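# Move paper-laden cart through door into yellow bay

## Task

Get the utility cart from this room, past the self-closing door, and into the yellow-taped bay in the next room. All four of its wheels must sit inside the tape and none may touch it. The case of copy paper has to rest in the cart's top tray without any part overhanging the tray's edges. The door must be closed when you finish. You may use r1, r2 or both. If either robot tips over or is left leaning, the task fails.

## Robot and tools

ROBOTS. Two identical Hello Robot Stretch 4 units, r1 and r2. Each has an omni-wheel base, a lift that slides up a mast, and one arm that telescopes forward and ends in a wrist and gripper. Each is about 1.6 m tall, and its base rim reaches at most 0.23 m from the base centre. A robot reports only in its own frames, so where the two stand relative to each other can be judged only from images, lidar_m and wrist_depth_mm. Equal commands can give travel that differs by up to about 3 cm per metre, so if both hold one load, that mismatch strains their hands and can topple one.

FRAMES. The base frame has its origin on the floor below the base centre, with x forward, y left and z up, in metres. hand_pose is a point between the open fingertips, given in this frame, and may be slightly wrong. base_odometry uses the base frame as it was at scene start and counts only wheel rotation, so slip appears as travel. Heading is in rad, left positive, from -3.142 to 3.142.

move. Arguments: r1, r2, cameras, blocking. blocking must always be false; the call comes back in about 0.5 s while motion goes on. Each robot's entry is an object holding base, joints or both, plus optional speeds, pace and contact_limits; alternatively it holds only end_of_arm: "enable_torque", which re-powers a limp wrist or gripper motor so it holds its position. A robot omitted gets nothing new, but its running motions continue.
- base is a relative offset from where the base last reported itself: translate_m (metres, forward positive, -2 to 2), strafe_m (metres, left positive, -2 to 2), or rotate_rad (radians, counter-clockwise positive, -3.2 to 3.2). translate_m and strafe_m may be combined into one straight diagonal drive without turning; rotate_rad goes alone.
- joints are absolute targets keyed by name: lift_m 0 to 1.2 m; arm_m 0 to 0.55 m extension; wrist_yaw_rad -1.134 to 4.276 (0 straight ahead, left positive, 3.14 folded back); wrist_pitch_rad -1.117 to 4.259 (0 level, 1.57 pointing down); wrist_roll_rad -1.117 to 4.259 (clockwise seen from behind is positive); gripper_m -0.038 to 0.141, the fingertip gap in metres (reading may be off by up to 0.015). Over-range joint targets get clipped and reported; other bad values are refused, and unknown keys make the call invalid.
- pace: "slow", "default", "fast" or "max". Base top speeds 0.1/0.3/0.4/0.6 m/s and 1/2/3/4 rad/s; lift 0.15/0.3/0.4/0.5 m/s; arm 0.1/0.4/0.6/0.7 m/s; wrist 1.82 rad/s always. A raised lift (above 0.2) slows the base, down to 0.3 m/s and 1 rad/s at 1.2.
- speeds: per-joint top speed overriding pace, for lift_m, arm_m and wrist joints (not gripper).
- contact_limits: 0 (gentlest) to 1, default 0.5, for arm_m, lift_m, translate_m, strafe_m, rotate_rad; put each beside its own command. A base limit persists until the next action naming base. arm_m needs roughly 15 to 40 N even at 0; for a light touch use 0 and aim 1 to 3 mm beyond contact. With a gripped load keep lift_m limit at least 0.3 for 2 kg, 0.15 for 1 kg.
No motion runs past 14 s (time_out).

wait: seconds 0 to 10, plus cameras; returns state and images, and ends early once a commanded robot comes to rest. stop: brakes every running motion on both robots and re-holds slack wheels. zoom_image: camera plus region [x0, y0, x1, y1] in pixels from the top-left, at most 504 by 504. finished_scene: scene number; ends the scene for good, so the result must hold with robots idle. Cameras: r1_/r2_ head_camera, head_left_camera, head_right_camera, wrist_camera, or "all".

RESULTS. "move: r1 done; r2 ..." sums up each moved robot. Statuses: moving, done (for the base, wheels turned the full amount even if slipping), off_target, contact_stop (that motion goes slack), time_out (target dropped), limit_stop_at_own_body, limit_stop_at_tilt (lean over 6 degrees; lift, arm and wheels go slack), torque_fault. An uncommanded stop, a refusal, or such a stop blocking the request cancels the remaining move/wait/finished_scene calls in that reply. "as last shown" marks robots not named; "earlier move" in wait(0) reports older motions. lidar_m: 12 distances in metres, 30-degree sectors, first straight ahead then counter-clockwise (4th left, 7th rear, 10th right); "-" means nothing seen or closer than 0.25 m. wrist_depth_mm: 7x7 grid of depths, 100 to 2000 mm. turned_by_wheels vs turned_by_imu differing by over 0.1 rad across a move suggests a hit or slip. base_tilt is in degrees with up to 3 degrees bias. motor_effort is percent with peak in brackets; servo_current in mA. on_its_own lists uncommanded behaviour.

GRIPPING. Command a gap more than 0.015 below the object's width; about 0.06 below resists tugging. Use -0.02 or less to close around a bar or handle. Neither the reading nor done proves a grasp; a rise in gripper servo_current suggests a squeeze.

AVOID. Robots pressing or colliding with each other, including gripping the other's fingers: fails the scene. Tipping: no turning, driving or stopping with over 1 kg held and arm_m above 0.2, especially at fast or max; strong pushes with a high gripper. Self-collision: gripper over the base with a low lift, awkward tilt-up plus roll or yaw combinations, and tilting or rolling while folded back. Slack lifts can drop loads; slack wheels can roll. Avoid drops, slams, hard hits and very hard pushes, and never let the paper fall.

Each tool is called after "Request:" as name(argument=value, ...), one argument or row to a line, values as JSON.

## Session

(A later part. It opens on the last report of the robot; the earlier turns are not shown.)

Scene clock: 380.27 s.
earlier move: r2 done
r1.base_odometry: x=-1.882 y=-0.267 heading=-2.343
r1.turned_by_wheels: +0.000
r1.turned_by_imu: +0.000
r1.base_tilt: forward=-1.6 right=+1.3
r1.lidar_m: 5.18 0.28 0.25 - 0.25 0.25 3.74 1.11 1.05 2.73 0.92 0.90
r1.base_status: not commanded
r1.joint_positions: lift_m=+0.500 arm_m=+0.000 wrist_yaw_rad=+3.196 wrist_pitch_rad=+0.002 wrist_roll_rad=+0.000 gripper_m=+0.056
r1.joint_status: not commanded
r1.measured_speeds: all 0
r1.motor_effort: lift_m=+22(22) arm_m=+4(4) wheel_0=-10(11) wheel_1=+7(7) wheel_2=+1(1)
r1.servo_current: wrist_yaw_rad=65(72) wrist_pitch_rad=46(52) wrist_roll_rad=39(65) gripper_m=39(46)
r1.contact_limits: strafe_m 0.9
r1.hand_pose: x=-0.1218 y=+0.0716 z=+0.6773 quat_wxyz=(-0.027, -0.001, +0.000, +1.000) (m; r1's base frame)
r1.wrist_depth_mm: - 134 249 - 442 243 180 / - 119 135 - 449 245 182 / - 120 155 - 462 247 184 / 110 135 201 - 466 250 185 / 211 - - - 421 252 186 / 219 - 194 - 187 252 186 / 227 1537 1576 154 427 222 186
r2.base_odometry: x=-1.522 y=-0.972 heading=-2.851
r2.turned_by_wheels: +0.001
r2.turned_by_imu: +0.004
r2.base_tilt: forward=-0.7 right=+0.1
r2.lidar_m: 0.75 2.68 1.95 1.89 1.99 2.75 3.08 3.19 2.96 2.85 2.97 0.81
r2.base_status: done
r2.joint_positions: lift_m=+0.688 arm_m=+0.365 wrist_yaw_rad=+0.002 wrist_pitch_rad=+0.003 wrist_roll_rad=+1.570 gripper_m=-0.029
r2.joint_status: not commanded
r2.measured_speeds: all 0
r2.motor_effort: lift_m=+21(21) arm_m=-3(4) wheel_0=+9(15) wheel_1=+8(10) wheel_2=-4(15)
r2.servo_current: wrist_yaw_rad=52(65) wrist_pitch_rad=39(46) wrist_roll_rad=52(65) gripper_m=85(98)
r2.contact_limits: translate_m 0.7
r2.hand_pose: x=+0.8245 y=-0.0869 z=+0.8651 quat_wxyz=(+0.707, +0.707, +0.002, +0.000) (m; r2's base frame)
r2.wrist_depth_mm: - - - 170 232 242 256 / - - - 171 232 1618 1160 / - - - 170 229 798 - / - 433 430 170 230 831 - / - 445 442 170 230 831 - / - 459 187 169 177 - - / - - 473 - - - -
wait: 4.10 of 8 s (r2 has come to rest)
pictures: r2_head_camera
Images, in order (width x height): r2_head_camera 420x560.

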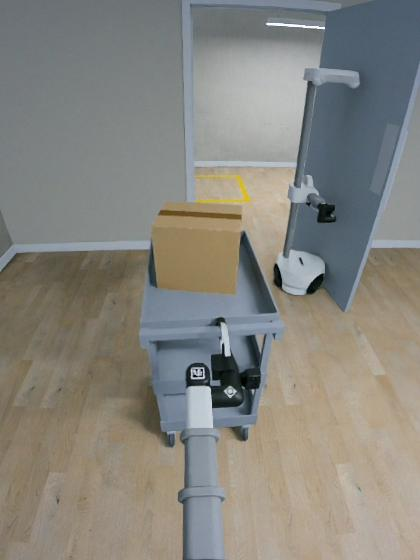

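Request:
move(
  blocking=false,
  cameras=[],
  r2={"base":{"strafe_m":-0.7,"translate_m":-0.2},"contact_limits":{"strafe_m":0.7},"pace":"slow"},
)

Request:
wait(
  seconds=10,
  cameras=[],
)

Request:
move(
  blocking=false,
  cameras=[],
  r2={"base":{"strafe_m":0.51,"translate_m":0.02},"contact_limits":{"strafe_m":0.7},"pace":"slow"},
)

Request:
wait(
  seconds=8,
  cameras=["r2_head_camera"],
)

Scene clock: 389.90 s.
move: r2 moving
r1: as last shown
r1.lidar_m: 5.18 0.29 0.25 - 0.25 0.25 3.76 1.14 1.05 2.73 0.92 0.94
r1.servo_current: wrist_yaw_rad=46(65) wrist_pitch_rad=46(46) wrist_roll_rad=52(59) gripper_m=46(52)
r1.contact_limits: strafe_m 0.9
r1.wrist_depth_mm: - 134 248 - 442 242 181 / - 118 135 - 452 245 182 / - 120 155 - 459 248 184 / 110 135 201 - 466 251 185 / 213 - - - 424 252 186 / 218 - 193 - 188 252 187 / 227 1499 1537 153 430 222 186
r2.base_odometry: x=-1.523 y=-0.960 heading=-2.849
r2.turned_by_wheels: +0.002
r2.turned_by_imu: +0.003
r2.base_tilt: forward=-0.6 right=+0.0
r2.lidar_m: 0.74 2.66 1.99 1.91 1.97 2.76 3.06 3.17 2.94 2.83 2.97 0.78
r2.base_status: translate_m moving; strafe_m moving
r2.joint_positions: lift_m=+0.688 arm_m=+0.365 wrist_yaw_rad=+0.007 wrist_pitch_rad=+0.003 wrist_roll_rad=+1.570 gripper_m=-0.029
r2.joint_status: not commanded
r2.measured_speeds: translate_m=-0.014 strafe_m=-0.049 rotate_rad=+0.005 lift_m=+0.000 arm_m=+0.000 wrist_yaw_rad=+0.012 wrist_pitch_rad=+0.000 wrist_roll_rad=+0.000
r2.motor_effort: lift_m=+21(21) arm_m=-3(4) wheel_0=+11(15) wheel_1=-6(6) wheel_2=+14(14)
r2.servo_current: wrist_yaw_rad=59(65) wrist_pitch_rad=39(46) wrist_roll_rad=52(52) gripper_m=85(91)
r2.contact_limits: strafe_m 0.7
r2.hand_pose: x=+0.8249 y=-0.0855 z=+0.8651 quat_wxyz=(+0.707, +0.707, +0.003, +0.001) (m; r2's base frame)
r2.wrist_depth_mm: - - - 170 231 237 253 / - - - 170 230 1708 1182 / - - - 170 230 820 - / - 430 433 170 231 831 - / - 445 445 170 230 842 - / - 459 187 170 178 - - / - - 477 - - - -
pictures: none
No camera images: "cameras" was empty.

Scene clock: 397.93 s.
earlier move: r2 done
r1.base_odometry: x=-1.882 y=-0.267 heading=-2.343
r1.turned_by_wheels: +0.000
r1.turned_by_imu: -0.001
r1.base_tilt: forward=-1.6 right=+1.3
r1.lidar_m: 1.26 0.31 0.25 - 0.25 0.25 3.74 1.15 1.07 2.73 2.93 1.19
r1.base_status: not commanded
r1.joint_positions: lift_m=+0.500 arm_m=+0.000 wrist_yaw_rad=+3.196 wrist_pitch_rad=+0.002 wrist_roll_rad=+0.000 gripper_m=+0.056
r1.joint_status: not commanded
r1.measured_speeds: all 0
r1.motor_effort: lift_m=+22(22) arm_m=+4(4) wheel_0=-10(11) wheel_1=+6(7) wheel_2=+1(1)
r1.servo_current: wrist_yaw_rad=52(72) wrist_pitch_rad=39(52) wrist_roll_rad=46(65) gripper_m=39(52)
r1.contact_limits: strafe_m 0.9
r1.hand_pose: x=-0.1218 y=+0.0716 z=+0.6773 quat_wxyz=(-0.027, -0.001, +0.000, +1.000) (m; r1's base frame)
r1.wrist_depth_mm: - 134 249 - 445 241 180 / - 119 135 - 452 245 182 / - 120 155 - 462 247 183 / 110 135 201 - 469 250 185 / 211 - - - 424 251 186 / 218 - 194 - 188 252 187 / 226 1576 1537 153 427 222 186
r2.base_odometry: x=-1.532 y=-0.245 heading=-2.849
r2.turned_by_wheels: +0.001
r2.turned_by_imu: +0.008
r2.base_tilt: forward=-0.7 right=+0.1
r2.lidar_m: 0.57 0.66 2.69 2.59 2.71 2.97 2.85 3.00 2.24 2.14 2.26 2.06
r2.base_status: done
r2.joint_positions: lift_m=+0.688 arm_m=+0.365 wrist_yaw_rad=+0.015 wrist_pitch_rad=+0.003 wrist_roll_rad=+1.570 gripper_m=-0.029
r2.joint_status: not commanded
r2.measured_speeds: all 0
r2.motor_effort: lift_m=+20(21) arm_m=-4(4) wheel_0=+17(21) wheel_1=+3(8) wheel_2=+14(17)
r2.servo_current: wrist_yaw_rad=78(98) wrist_pitch_rad=46(52) wrist_roll_rad=46(59) gripper_m=85(98)
r2.contact_limits: strafe_m 0.7
r2.hand_pose: x=+0.8255 y=-0.0832 z=+0.8651 quat_wxyz=(+0.707, +0.707, +0.006, +0.004) (m; r2's base frame)
r2.wrist_depth_mm: - - - - - 1661 1160 / - - - - - 1499 1160 / - - - 330 - 1499 1182 / - - - 315 359 373 370 / - - - 203 289 1661 1255 / - - - 162 179 1618 484 / - - 179 - 200 517 -
wait: 8.03 of 10 s (r2 has come to rest)
pictures: none
No camera images: "cameras" was empty.

Scene clock: 398.43 s.
move: r2 moving
r1: as last shown
r1.turned_by_imu: +0.000
r1.lidar_m: 1.27 0.30 0.25 - 0.25 0.26 3.73 1.14 1.05 2.72 2.94 1.20
r1.motor_effort: lift_m=+22(22) arm_m=+4(4) wheel_0=-10(10) wheel_1=+7(7) wheel_2=+1(1)
r1.servo_current: wrist_yaw_rad=52(59) wrist_pitch_rad=39(46) wrist_roll_rad=52(65) gripper_m=46(46)
r1.contact_limits: strafe_m 0.9
r1.wrist_depth_mm: - 134 249 - 442 242 180 / - 119 135 - 452 245 182 / - 120 155 - 459 247 183 / 110 135 201 - 469 251 185 / 211 - - - 424 251 186 / 218 - 193 - 188 253 186 / 226 1576 1537 154 430 222 186
r2.base_odometry: x=-1.528 y=-0.258 heading=-2.849
r2.turned_by_wheels: +0.000
r2.turned_by_imu: +0.000
r2.base_tilt: forward=-0.7 right=+0.1
r2.lidar_m: 0.57 0.63 2.66 2.58 2.68 2.97 2.89 2.99 2.26 2.15 2.27 2.08
r2.base_status: translate_m moving; strafe_m moving
r2.joint_positions: lift_m=+0.688 arm_m=+0.365 wrist_yaw_rad=+0.015 wrist_pitch_rad=+0.003 wrist_roll_rad=+1.570 gripper_m=-0.029
r2.joint_status: not commanded
r2.measured_speeds: translate_m=+0.002 strafe_m=+0.055 rotate_rad=+0.001 lift_m=+0.000 arm_m=+0.000 wrist_yaw_rad=+0.000 wrist_pitch_rad=+0.000 wrist_roll_rad=+0.000
r2.motor_effort: lift_m=+20(21) arm_m=-4(4) wheel_0=-6(18) wheel_1=+11(12) wheel_2=-5(13)
r2.servo_current: wrist_yaw_rad=91(91) wrist_pitch_rad=46(46) wrist_roll_rad=39(52) gripper_m=91(91)
r2.contact_limits: strafe_m 0.7
r2.hand_pose: x=+0.8255 y=-0.0832 z=+0.8651 quat_wxyz=(+0.707, +0.707, +0.006, +0.004) (m; r2's base frame)
r2.wrist_depth_mm: - - - - - 1661 1138 / - - 1397 - - 1576 1182 / - - - 330 - 1537 1182 / - - - 315 359 373 375 / - - - 204 289 1708 1255 / - - - 162 180 1618 484 / - - 180 - 198 193 -
pictures: none
No camera images: "cameras" was empty.

Scene clock: 404.20 s.
earlier move: r2 done
r1.base_odometry: x=-1.882 y=-0.267 heading=-2.343
r1.turned_by_wheels: +0.000
r1.turned_by_imu: +0.000
r1.base_tilt: forward=-1.6 right=+1.3
r1.lidar_m: 5.19 0.31 0.25 - 0.25 0.26 3.74 1.14 1.05 2.73 1.21 1.08
r1.base_status: not commanded
r1.joint_positions: lift_m=+0.500 arm_m=+0.000 wrist_yaw_rad=+3.196 wrist_pitch_rad=+0.002 wrist_roll_rad=+0.000 gripper_m=+0.056
r1.joint_status: not commanded
r1.measured_speeds: all 0
r1.motor_effort: lift_m=+22(22) arm_m=+4(4) wheel_0=-10(11) wheel_1=+7(7) wheel_2=+1(1)
r1.servo_current: wrist_yaw_rad=65(72) wrist_pitch_rad=39(52) wrist_roll_rad=39(72) gripper_m=46(52)
r1.contact_limits: strafe_m 0.9
r1.hand_pose: x=-0.1218 y=+0.0716 z=+0.6773 quat_wxyz=(-0.027, -0.001, +0.000, +1.000) (m; r1's base frame)
r1.wrist_depth_mm: - 134 249 - 442 242 181 / - 119 135 - 449 245 182 / - 120 155 - 459 247 184 / 110 135 202 - 469 249 185 / 213 - - - 424 251 186 / 218 - 194 - 187 252 186 / 227 1537 1537 153 433 220 186
r2.base_odometry: x=-1.404 y=-0.739 heading=-2.850
r2.turned_by_wheels: -0.001
r2.turned_by_imu: -0.006
r2.base_tilt: forward=-0.7 right=+0.1
r2.lidar_m: 0.65 0.89 2.14 2.08 2.15 3.00 2.88 3.01 2.79 2.65 2.78 0.84
r2.base_status: done
r2.joint_positions: lift_m=+0.688 arm_m=+0.365 wrist_yaw_rad=-0.008 wrist_pitch_rad=+0.003 wrist_roll_rad=+1.570 gripper_m=-0.029
r2.joint_status: not commanded
r2.measured_speeds: all 0
r2.motor_effort: lift_m=+21(21) arm_m=-4(4) wheel_0=-7(22) wheel_1=+2(12) wheel_2=-9(20)
r2.servo_current: wrist_yaw_rad=65(91) wrist_pitch_rad=46(46) wrist_roll_rad=46(65) gripper_m=91(98)
r2.contact_limits: strafe_m 0.7
r2.hand_pose: x=+0.8236 y=-0.0898 z=+0.8651 quat_wxyz=(+0.707, +0.707, -0.002, -0.004) (m; r2's base frame)
r2.wrist_depth_mm: - - - 248 - 1537 1160 / - - - 230 303 309 312 / - - - 268 282 1576 1182 / - - - 196 257 1661 508 / - - - 183 242 831 - / - 424 185 167 178 - - / - 415 413 - 214 - -
wait: 5.77 of 8 s (r2 has come to rest)
pictures: r2_head_camera
Images, in order (width x height): r2_head_camera 420x560.

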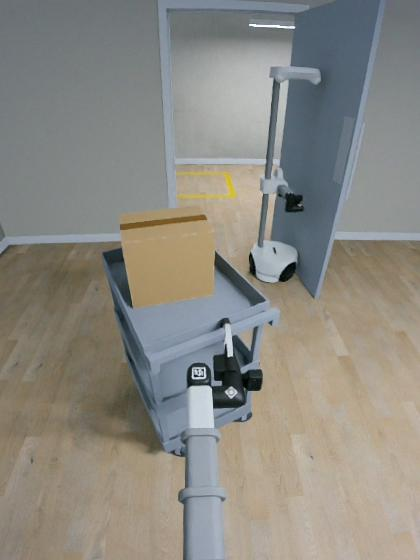

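Request:
move(
  blocking=false,
  cameras=[],
  r2={"base":{"strafe_m":0.36,"translate_m":0.0},"contact_limits":{"strafe_m":0.7},"pace":"slow"},
)

Request:
wait(
  seconds=8,
  cameras=["r2_head_camera"],
)

Scene clock: 411.43 s.
move: r2 moving
r1: as last shown
r1.lidar_m: 5.17 0.31 0.25 - 0.25 0.25 3.76 1.16 1.07 2.74 1.20 1.07
r1.servo_current: wrist_yaw_rad=52(65) wrist_pitch_rad=52(52) wrist_roll_rad=39(59) gripper_m=39(46)
r1.contact_limits: strafe_m 0.9
r1.wrist_depth_mm: - 134 249 - 442 243 180 / - 119 135 - 452 246 182 / - 120 155 - 459 248 184 / 110 135 200 - 469 251 185 / 212 - - - 424 251 186 / 220 - 193 - 187 252 186 / 226 1537 1537 153 427 222 186
r2.base_odometry: x=-1.400 y=-0.752 heading=-2.850
r2.turned_by_wheels: -0.001
r2.turned_by_imu: +0.000
r2.base_tilt: forward=-0.7 right=+0.1
r2.lidar_m: 0.66 0.97 2.15 2.07 2.16 2.98 2.90 2.99 2.78 2.66 2.80 0.83
r2.base_status: translate_m moving; strafe_m moving
r2.joint_positions: lift_m=+0.688 arm_m=+0.365 wrist_yaw_rad=-0.008 wrist_pitch_rad=+0.003 wrist_roll_rad=+1.570 gripper_m=-0.029
r2.joint_status: not commanded
r2.measured_speeds: translate_m=+0.000 strafe_m=+0.058 rotate_rad=+0.002 lift_m=+0.000 arm_m=+0.000 wrist_yaw_rad=+0.000 wrist_pitch_rad=+0.000 wrist_roll_rad=+0.000
r2.motor_effort: lift_m=+21(21) arm_m=-4(4) wheel_0=-10(14) wheel_1=+5(7) wheel_2=+0(8)
r2.servo_current: wrist_yaw_rad=59(65) wrist_pitch_rad=39(46) wrist_roll_rad=39(59) gripper_m=91(98)
r2.contact_limits: strafe_m 0.7
r2.hand_pose: x=+0.8236 y=-0.0898 z=+0.8651 quat_wxyz=(+0.707, +0.707, -0.002, -0.004) (m; r2's base frame)
r2.wrist_depth_mm: - - - 247 - 1537 1160 / - - - 229 300 312 310 / - - - 268 281 1708 1182 / - - - 195 256 1708 - / - - - 182 243 831 - / - 427 186 167 178 - - / - 415 410 - 214 - -
pictures: none
No camera images: "cameras" was empty.

Scene clock: 415.67 s.
earlier move: r2 done
r1.base_odometry: x=-1.882 y=-0.267 heading=-2.343
r1.turned_by_wheels: +0.000
r1.turned_by_imu: +0.000
r1.base_tilt: forward=-1.6 right=+1.3
r1.lidar_m: 5.20 0.30 0.25 - 0.25 0.27 3.78 1.16 1.07 2.74 1.15 1.11
r1.base_status: not commanded
r1.joint_positions: lift_m=+0.500 arm_m=+0.000 wrist_yaw_rad=+3.196 wrist_pitch_rad=+0.002 wrist_roll_rad=+0.000 gripper_m=+0.056
r1.joint_status: not commanded
r1.measured_speeds: all 0
r1.motor_effort: lift_m=+22(22) arm_m=+4(4) wheel_0=-10(11) wheel_1=+7(7) wheel_2=+1(1)
r1.servo_current: wrist_yaw_rad=39(72) wrist_pitch_rad=46(52) wrist_roll_rad=59(72) gripper_m=33(46)
r1.contact_limits: strafe_m 0.9
r1.hand_pose: x=-0.1218 y=+0.0716 z=+0.6773 quat_wxyz=(-0.027, -0.001, +0.000, +1.000) (m; r1's base frame)
r1.wrist_depth_mm: - 134 250 - 439 242 180 / - 119 135 - 452 246 182 / - 120 154 - 466 247 184 / 110 135 201 - 469 251 186 / 212 - - - 421 251 186 / 218 - 195 - 187 252 186 / 227 1537 1537 153 427 222 186
r2.base_odometry: x=-1.301 y=-1.083 heading=-2.850
r2.turned_by_wheels: +0.000
r2.turned_by_imu: -0.001
r2.base_tilt: forward=-0.6 right=+0.1
r2.lidar_m: 0.75 2.46 1.81 1.72 1.79 2.49 2.88 2.99 3.13 3.02 3.17 0.79
r2.base_status: done
r2.joint_positions: lift_m=+0.688 arm_m=+0.365 wrist_yaw_rad=-0.006 wrist_pitch_rad=+0.003 wrist_roll_rad=+1.570 gripper_m=-0.029
r2.joint_status: not commanded
r2.measured_speeds: all 0
r2.motor_effort: lift_m=+20(21) arm_m=-4(4) wheel_0=-6(17) wheel_1=+2(7) wheel_2=-1(8)
r2.servo_current: wrist_yaw_rad=52(72) wrist_pitch_rad=46(52) wrist_roll_rad=52(65) gripper_m=85(98)
r2.contact_limits: strafe_m 0.7
r2.hand_pose: x=+0.8238 y=-0.0891 z=+0.8651 quat_wxyz=(+0.707, +0.707, -0.001, -0.003) (m; r2's base frame)
r2.wrist_depth_mm: - - - 166 225 248 1098 / - - - 167 227 1661 554 / - - - 167 227 798 - / - 430 430 168 229 831 - / - 452 449 169 230 842 - / - 473 187 170 179 - - / - - 488 - - - -
wait: 4.23 of 8 s (r2 has come to rest)
pictures: r2_head_camera
Images, in order (width x height): r2_head_camera 420x560.

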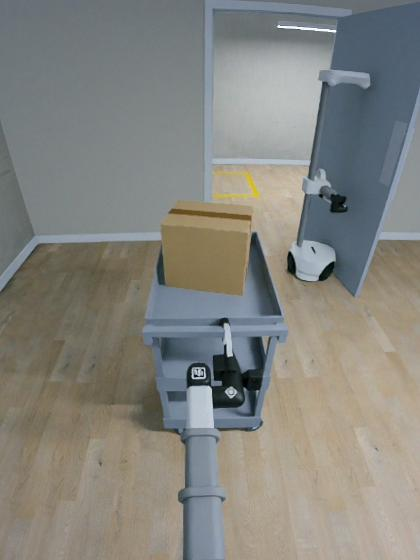

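Request:
move(
  blocking=false,
  cameras=[],
  r2={"base":{"strafe_m":-1.0,"translate_m":-0.2},"contact_limits":{"strafe_m":0.7},"pace":"slow"},
)

Request:
wait(
  seconds=10,
  cameras=[],
)

Request:
wait(
  seconds=3,
  cameras=[],
)

Request:
move(
  blocking=false,
  cameras=[],
  r2={"base":{"strafe_m":0.6,"translate_m":0.02},"contact_limits":{"strafe_m":0.7},"pace":"slow"},
)

Request:
wait(
  seconds=9,
  cameras=["r2_head_camera"],
)

Scene clock: 425.47 s.
move: r2 moving
r1: as last shown
r1.lidar_m: 5.19 0.32 0.25 - 0.25 0.25 3.75 1.14 1.05 2.74 1.16 1.13
r1.motor_effort: lift_m=+22(22) arm_m=+4(4) wheel_0=-10(10) wheel_1=+7(7) wheel_2=+1(1)
r1.servo_current: wrist_yaw_rad=59(72) wrist_pitch_rad=46(46) wrist_roll_rad=59(65) gripper_m=39(46)
r1.contact_limits: strafe_m 0.9
r1.wrist_depth_mm: - 134 248 - 439 242 180 / - 119 135 - 452 245 182 / - 120 155 - 462 247 183 / 110 135 201 - 466 249 185 / 212 - - - 421 251 186 / 219 - 194 - 188 251 186 / 226 1537 1537 153 427 220 187
r2.base_odometry: x=-1.302 y=-1.070 heading=-2.849
r2.turned_by_wheels: +0.001
r2.turned_by_imu: +0.002
r2.base_tilt: forward=-0.6 right=+0.1
r2.lidar_m: 0.76 2.48 1.79 1.73 1.83 2.52 2.88 3.00 3.14 3.00 3.15 0.78
r2.base_status: translate_m moving; strafe_m moving
r2.joint_positions: lift_m=+0.688 arm_m=+0.365 wrist_yaw_rad=+0.001 wrist_pitch_rad=+0.003 wrist_roll_rad=+1.570 gripper_m=-0.029
r2.joint_status: not commanded
r2.measured_speeds: translate_m=-0.010 strafe_m=-0.049 rotate_rad=+0.003 lift_m=+0.000 arm_m=+0.000 wrist_yaw_rad=+0.031 wrist_pitch_rad=+0.000 wrist_roll_rad=+0.000
r2.motor_effort: lift_m=+21(21) arm_m=-4(4) wheel_0=+10(10) wheel_1=-7(10) wheel_2=+8(8)
r2.servo_current: wrist_yaw_rad=52(59) wrist_pitch_rad=46(46) wrist_roll_rad=46(59) gripper_m=85(91)
r2.contact_limits: strafe_m 0.7
r2.hand_pose: x=+0.8244 y=-0.0872 z=+0.8651 quat_wxyz=(+0.707, +0.707, +0.001, -0.001) (m; r2's base frame)
r2.wrist_depth_mm: - - - 163 222 247 1098 / - - - 164 224 1537 - / - - 621 165 224 820 - / - 430 427 167 228 842 - / - 455 445 168 229 842 - / - - 187 170 178 - - / - - 488 - - 564 -
pictures: none
No camera images: "cameras" was empty.

Scene clock: 435.47 s.
earlier move: r2 moving
r1.base_odometry: x=-1.882 y=-0.267 heading=-2.343
r1.turned_by_wheels: +0.000
r1.turned_by_imu: -0.001
r1.base_tilt: forward=-1.6 right=+1.3
r1.lidar_m: 1.40 0.31 0.25 - 0.25 0.25 3.73 1.13 1.03 2.73 2.93 1.34
r1.base_status: not commanded
r1.joint_positions: lift_m=+0.500 arm_m=+0.000 wrist_yaw_rad=+3.196 wrist_pitch_rad=+0.002 wrist_roll_rad=+0.000 gripper_m=+0.056
r1.joint_status: not commanded
r1.measured_speeds: all 0
r1.motor_effort: lift_m=+22(22) arm_m=+4(4) wheel_0=-10(11) wheel_1=+7(7) wheel_2=+1(1)
r1.servo_current: wrist_yaw_rad=59(78) wrist_pitch_rad=39(52) wrist_roll_rad=46(78) gripper_m=39(52)
r1.contact_limits: strafe_m 0.9
r1.hand_pose: x=-0.1218 y=+0.0716 z=+0.6773 quat_wxyz=(-0.027, -0.001, +0.000, +1.000) (m; r1's base frame)
r1.wrist_depth_mm: - 134 249 - 439 243 180 / - 119 135 - 452 245 182 / - 120 155 - 455 247 184 / 110 135 200 - 466 249 185 / 211 - - - 427 252 186 / 219 - 193 - 188 253 186 / 226 1499 1537 153 427 221 187
r2.base_odometry: x=-1.397 y=-0.090 heading=-2.848
r2.turned_by_wheels: +0.001
r2.turned_by_imu: +0.020
r2.base_tilt: forward=-0.7 right=+0.1
r2.lidar_m: 0.53 0.62 2.79 2.69 2.81 2.80 2.71 2.85 2.12 2.04 2.15 2.99
r2.base_status: translate_m moving; strafe_m moving
r2.joint_positions: lift_m=+0.688 arm_m=+0.365 wrist_yaw_rad=+0.023 wrist_pitch_rad=+0.003 wrist_roll_rad=+1.570 gripper_m=-0.029
r2.joint_status: not commanded
r2.measured_speeds: translate_m=-0.014 strafe_m=-0.068 rotate_rad=+0.001 lift_m=+0.000 arm_m=+0.000 wrist_yaw_rad=+0.000 wrist_pitch_rad=+0.000 wrist_roll_rad=+0.000
r2.motor_effort: lift_m=+20(21) arm_m=-2(4) wheel_0=+14(26) wheel_1=+4(10) wheel_2=+10(22)
r2.servo_current: wrist_yaw_rad=137(150) wrist_pitch_rad=46(52) wrist_roll_rad=52(65) gripper_m=85(98)
r2.contact_limits: strafe_m 0.7
r2.hand_pose: x=+0.8262 y=-0.0808 z=+0.8651 quat_wxyz=(+0.707, +0.707, +0.009, +0.007) (m; r2's base frame)
r2.wrist_depth_mm: - - - - - 1618 1182 / - - - - - 1708 1182 / - - - 332 - 1576 1182 / - - - 319 362 359 364 / - - - 205 291 1661 1255 / - - - 163 179 1576 480 / - - 180 - 204 549 -
wait: 10.00 s; no rest
pictures: none
No camera images: "cameras" was empty.

Scene clock: 436.40 s.
earlier move: r2 done
r1.base_odometry: x=-1.882 y=-0.267 heading=-2.343
r1.turned_by_wheels: +0.000
r1.turned_by_imu: +0.000
r1.base_tilt: forward=-1.6 right=+1.2
r1.lidar_m: 1.38 0.30 0.25 - 0.25 0.25 3.74 1.14 1.04 2.74 2.93 1.34
r1.base_status: not commanded
r1.joint_positions: lift_m=+0.500 arm_m=+0.000 wrist_yaw_rad=+3.196 wrist_pitch_rad=+0.002 wrist_roll_rad=+0.000 gripper_m=+0.056
r1.joint_status: not commanded
r1.measured_speeds: all 0
r1.motor_effort: lift_m=+22(22) arm_m=+4(4) wheel_0=-10(11) wheel_1=+7(7) wheel_2=+1(1)
r1.servo_current: wrist_yaw_rad=59(78) wrist_pitch_rad=39(52) wrist_roll_rad=52(78) gripper_m=39(52)
r1.contact_limits: strafe_m 0.9
r1.hand_pose: x=-0.1218 y=+0.0716 z=+0.6773 quat_wxyz=(-0.027, -0.001, +0.000, +1.000) (m; r1's base frame)
r1.wrist_depth_mm: - 134 249 - 442 242 180 / - 119 135 - 452 244 181 / - 120 154 - 459 248 184 / 110 135 200 - 469 250 185 / 213 - - - 424 251 186 / 219 - 194 - 187 252 187 / 226 1499 1499 153 433 221 187
r2.base_odometry: x=-1.399 y=-0.068 heading=-2.848
r2.turned_by_wheels: +0.000
r2.turned_by_imu: +0.000
r2.base_tilt: forward=-0.7 right=+0.0
r2.lidar_m: 0.57 0.63 2.83 2.72 2.81 2.79 2.70 2.80 2.09 2.01 2.10 2.97
r2.base_status: done
r2.joint_positions: lift_m=+0.688 arm_m=+0.365 wrist_yaw_rad=+0.023 wrist_pitch_rad=+0.003 wrist_roll_rad=+1.570 gripper_m=-0.029
r2.joint_status: not commanded
r2.measured_speeds: all 0
r2.on_its_own: wrist_yaw_rad is at rest, and its servo_current (137 mA) is outside its rest range (0 to 104 mA)
r2.motor_effort: lift_m=+20(21) arm_m=+3(4) wheel_0=+16(26) wheel_1=+4(10) wheel_2=+8(22)
r2.servo_current: wrist_yaw_rad=137(150) wrist_pitch_rad=39(52) wrist_roll_rad=46(65) gripper_m=91(98)
r2.contact_limits: strafe_m 0.7
r2.hand_pose: x=+0.8262 y=-0.0808 z=+0.8651 quat_wxyz=(+0.707, +0.707, +0.009, +0.007) (m; r2's base frame)
r2.wrist_depth_mm: - - - - - 1618 1138 / - - - - - 1661 1160 / - - - 327 - 1576 1160 / - - - 320 359 359 364 / - - - 206 291 1708 1255 / - - - 163 180 1618 484 / - - 180 - 205 544 -
wait: 0.93 of 3 s (r2 has come to rest)
pictures: none
No camera images: "cameras" was empty.

Scene clock: 436.90 s.
move: r2 moving
r1: as last shown
r1.base_tilt: forward=-1.6 right=+1.3
r1.lidar_m: 1.37 0.30 0.25 - 0.25 0.25 3.75 1.14 1.07 2.72 2.92 1.33
r1.motor_effort: lift_m=+22(22) arm_m=+4(4) wheel_0=-10(10) wheel_1=+7(7) wheel_2=+1(1)
r1.servo_current: wrist_yaw_rad=39(72) wrist_pitch_rad=39(46) wrist_roll_rad=39(65) gripper_m=39(46)
r1.contact_limits: strafe_m 0.9
r1.wrist_depth_mm: - 134 249 - 439 242 180 / - 118 135 - 452 245 182 / - 120 155 - 462 247 184 / 110 135 201 - 466 250 185 / 211 - - - 427 251 186 / 219 - 194 - 188 252 187 / 226 1537 1537 153 427 221 186
r2.base_odometry: x=-1.395 y=-0.082 heading=-2.848
r2.turned_by_wheels: +0.000
r2.turned_by_imu: -0.001
r2.base_tilt: forward=-0.7 right=+0.1
r2.lidar_m: 0.57 0.62 2.81 2.73 2.83 2.78 2.70 2.80 2.09 2.03 2.14 3.00
r2.base_status: translate_m moving; strafe_m moving
r2.joint_positions: lift_m=+0.688 arm_m=+0.365 wrist_yaw_rad=+0.023 wrist_pitch_rad=+0.003 wrist_roll_rad=+1.570 gripper_m=-0.029
r2.joint_status: not commanded
r2.measured_speeds: translate_m=+0.002 strafe_m=+0.055 rotate_rad=-0.008 lift_m=+0.000 arm_m=+0.000 wrist_yaw_rad=+0.000 wrist_pitch_rad=+0.000 wrist_roll_rad=+0.000
r2.motor_effort: lift_m=+20(21) arm_m=+4(4) wheel_0=-2(13) wheel_1=+14(14) wheel_2=-9(9)
r2.servo_current: wrist_yaw_rad=130(156) wrist_pitch_rad=46(46) wrist_roll_rad=46(59) gripper_m=91(98)
r2.contact_limits: strafe_m 0.7
r2.hand_pose: x=+0.8262 y=-0.0808 z=+0.8651 quat_wxyz=(+0.707, +0.707, +0.009, +0.007) (m; r2's base frame)
r2.wrist_depth_mm: - - - - - 1661 1138 / - - - - - 1618 1160 / - - - 327 - 1576 1138 / - - - 320 359 362 364 / - - - 206 291 1708 1229 / - - - 163 179 1576 484 / - - 180 - 204 544 -
pictures: none
No camera images: "cameras" was empty.

Scene clock: 443.57 s.
earlier move: r2 done
r1.base_odometry: x=-1.882 y=-0.267 heading=-2.343
r1.turned_by_wheels: +0.000
r1.turned_by_imu: +0.000
r1.base_tilt: forward=-1.6 right=+1.2
r1.lidar_m: 2.51 0.29 0.25 - 0.25 0.26 3.77 1.14 1.05 2.73 2.91 1.10
r1.base_status: not commanded
r1.joint_positions: lift_m=+0.500 arm_m=+0.000 wrist_yaw_rad=+3.196 wrist_pitch_rad=+0.002 wrist_roll_rad=+0.000 gripper_m=+0.056
r1.joint_status: not commanded
r1.measured_speeds: all 0
r1.motor_effort: lift_m=+22(22) arm_m=+4(4) wheel_0=-10(11) wheel_1=+7(7) wheel_2=+1(1)
r1.servo_current: wrist_yaw_rad=65(72) wrist_pitch_rad=46(52) wrist_roll_rad=65(78) gripper_m=39(52)
r1.contact_limits: strafe_m 0.9
r1.hand_pose: x=-0.1218 y=+0.0716 z=+0.6773 quat_wxyz=(-0.027, -0.001, +0.000, +1.000) (m; r1's base frame)
r1.wrist_depth_mm: - 134 249 - 439 242 180 / - 119 135 - 449 245 182 / - 120 155 - 455 247 185 / 110 135 201 - 469 250 185 / 212 - - - 424 251 186 / 220 - 193 - 187 252 187 / 227 1499 1537 153 433 222 187
r2.base_odometry: x=-1.245 y=-0.648 heading=-2.848
r2.turned_by_wheels: +0.000
r2.turned_by_imu: -0.005
r2.base_tilt: forward=-0.7 right=+0.1
r2.lidar_m: 0.75 2.98 2.20 2.12 2.23 2.79 2.69 2.82 2.70 2.63 2.72 0.80
r2.base_status: done
r2.joint_positions: lift_m=+0.688 arm_m=+0.365 wrist_yaw_rad=-0.004 wrist_pitch_rad=+0.003 wrist_roll_rad=+1.570 gripper_m=-0.029
r2.joint_status: not commanded
r2.measured_speeds: all 0
r2.motor_effort: lift_m=+20(21) arm_m=+2(4) wheel_0=-6(25) wheel_1=+4(14) wheel_2=-5(21)
r2.servo_current: wrist_yaw_rad=46(156) wrist_pitch_rad=46(46) wrist_roll_rad=39(65) gripper_m=91(98)
r2.contact_limits: strafe_m 0.7
r2.hand_pose: x=+0.8239 y=-0.0887 z=+0.8651 quat_wxyz=(+0.707, +0.707, -0.001, -0.003) (m; r2's base frame)
r2.wrist_depth_mm: - - - 164 223 244 1118 / - - - 165 225 1537 559 / - - - 167 227 831 - / - 433 430 167 228 831 - / - 452 445 169 229 831 - / - 477 187 170 179 - - / - - 492 - 232 - -
wait: 6.67 of 9 s (r2 has come to rest)
pictures: r2_head_camera
Images, in order (width x height): r2_head_camera 420x560.

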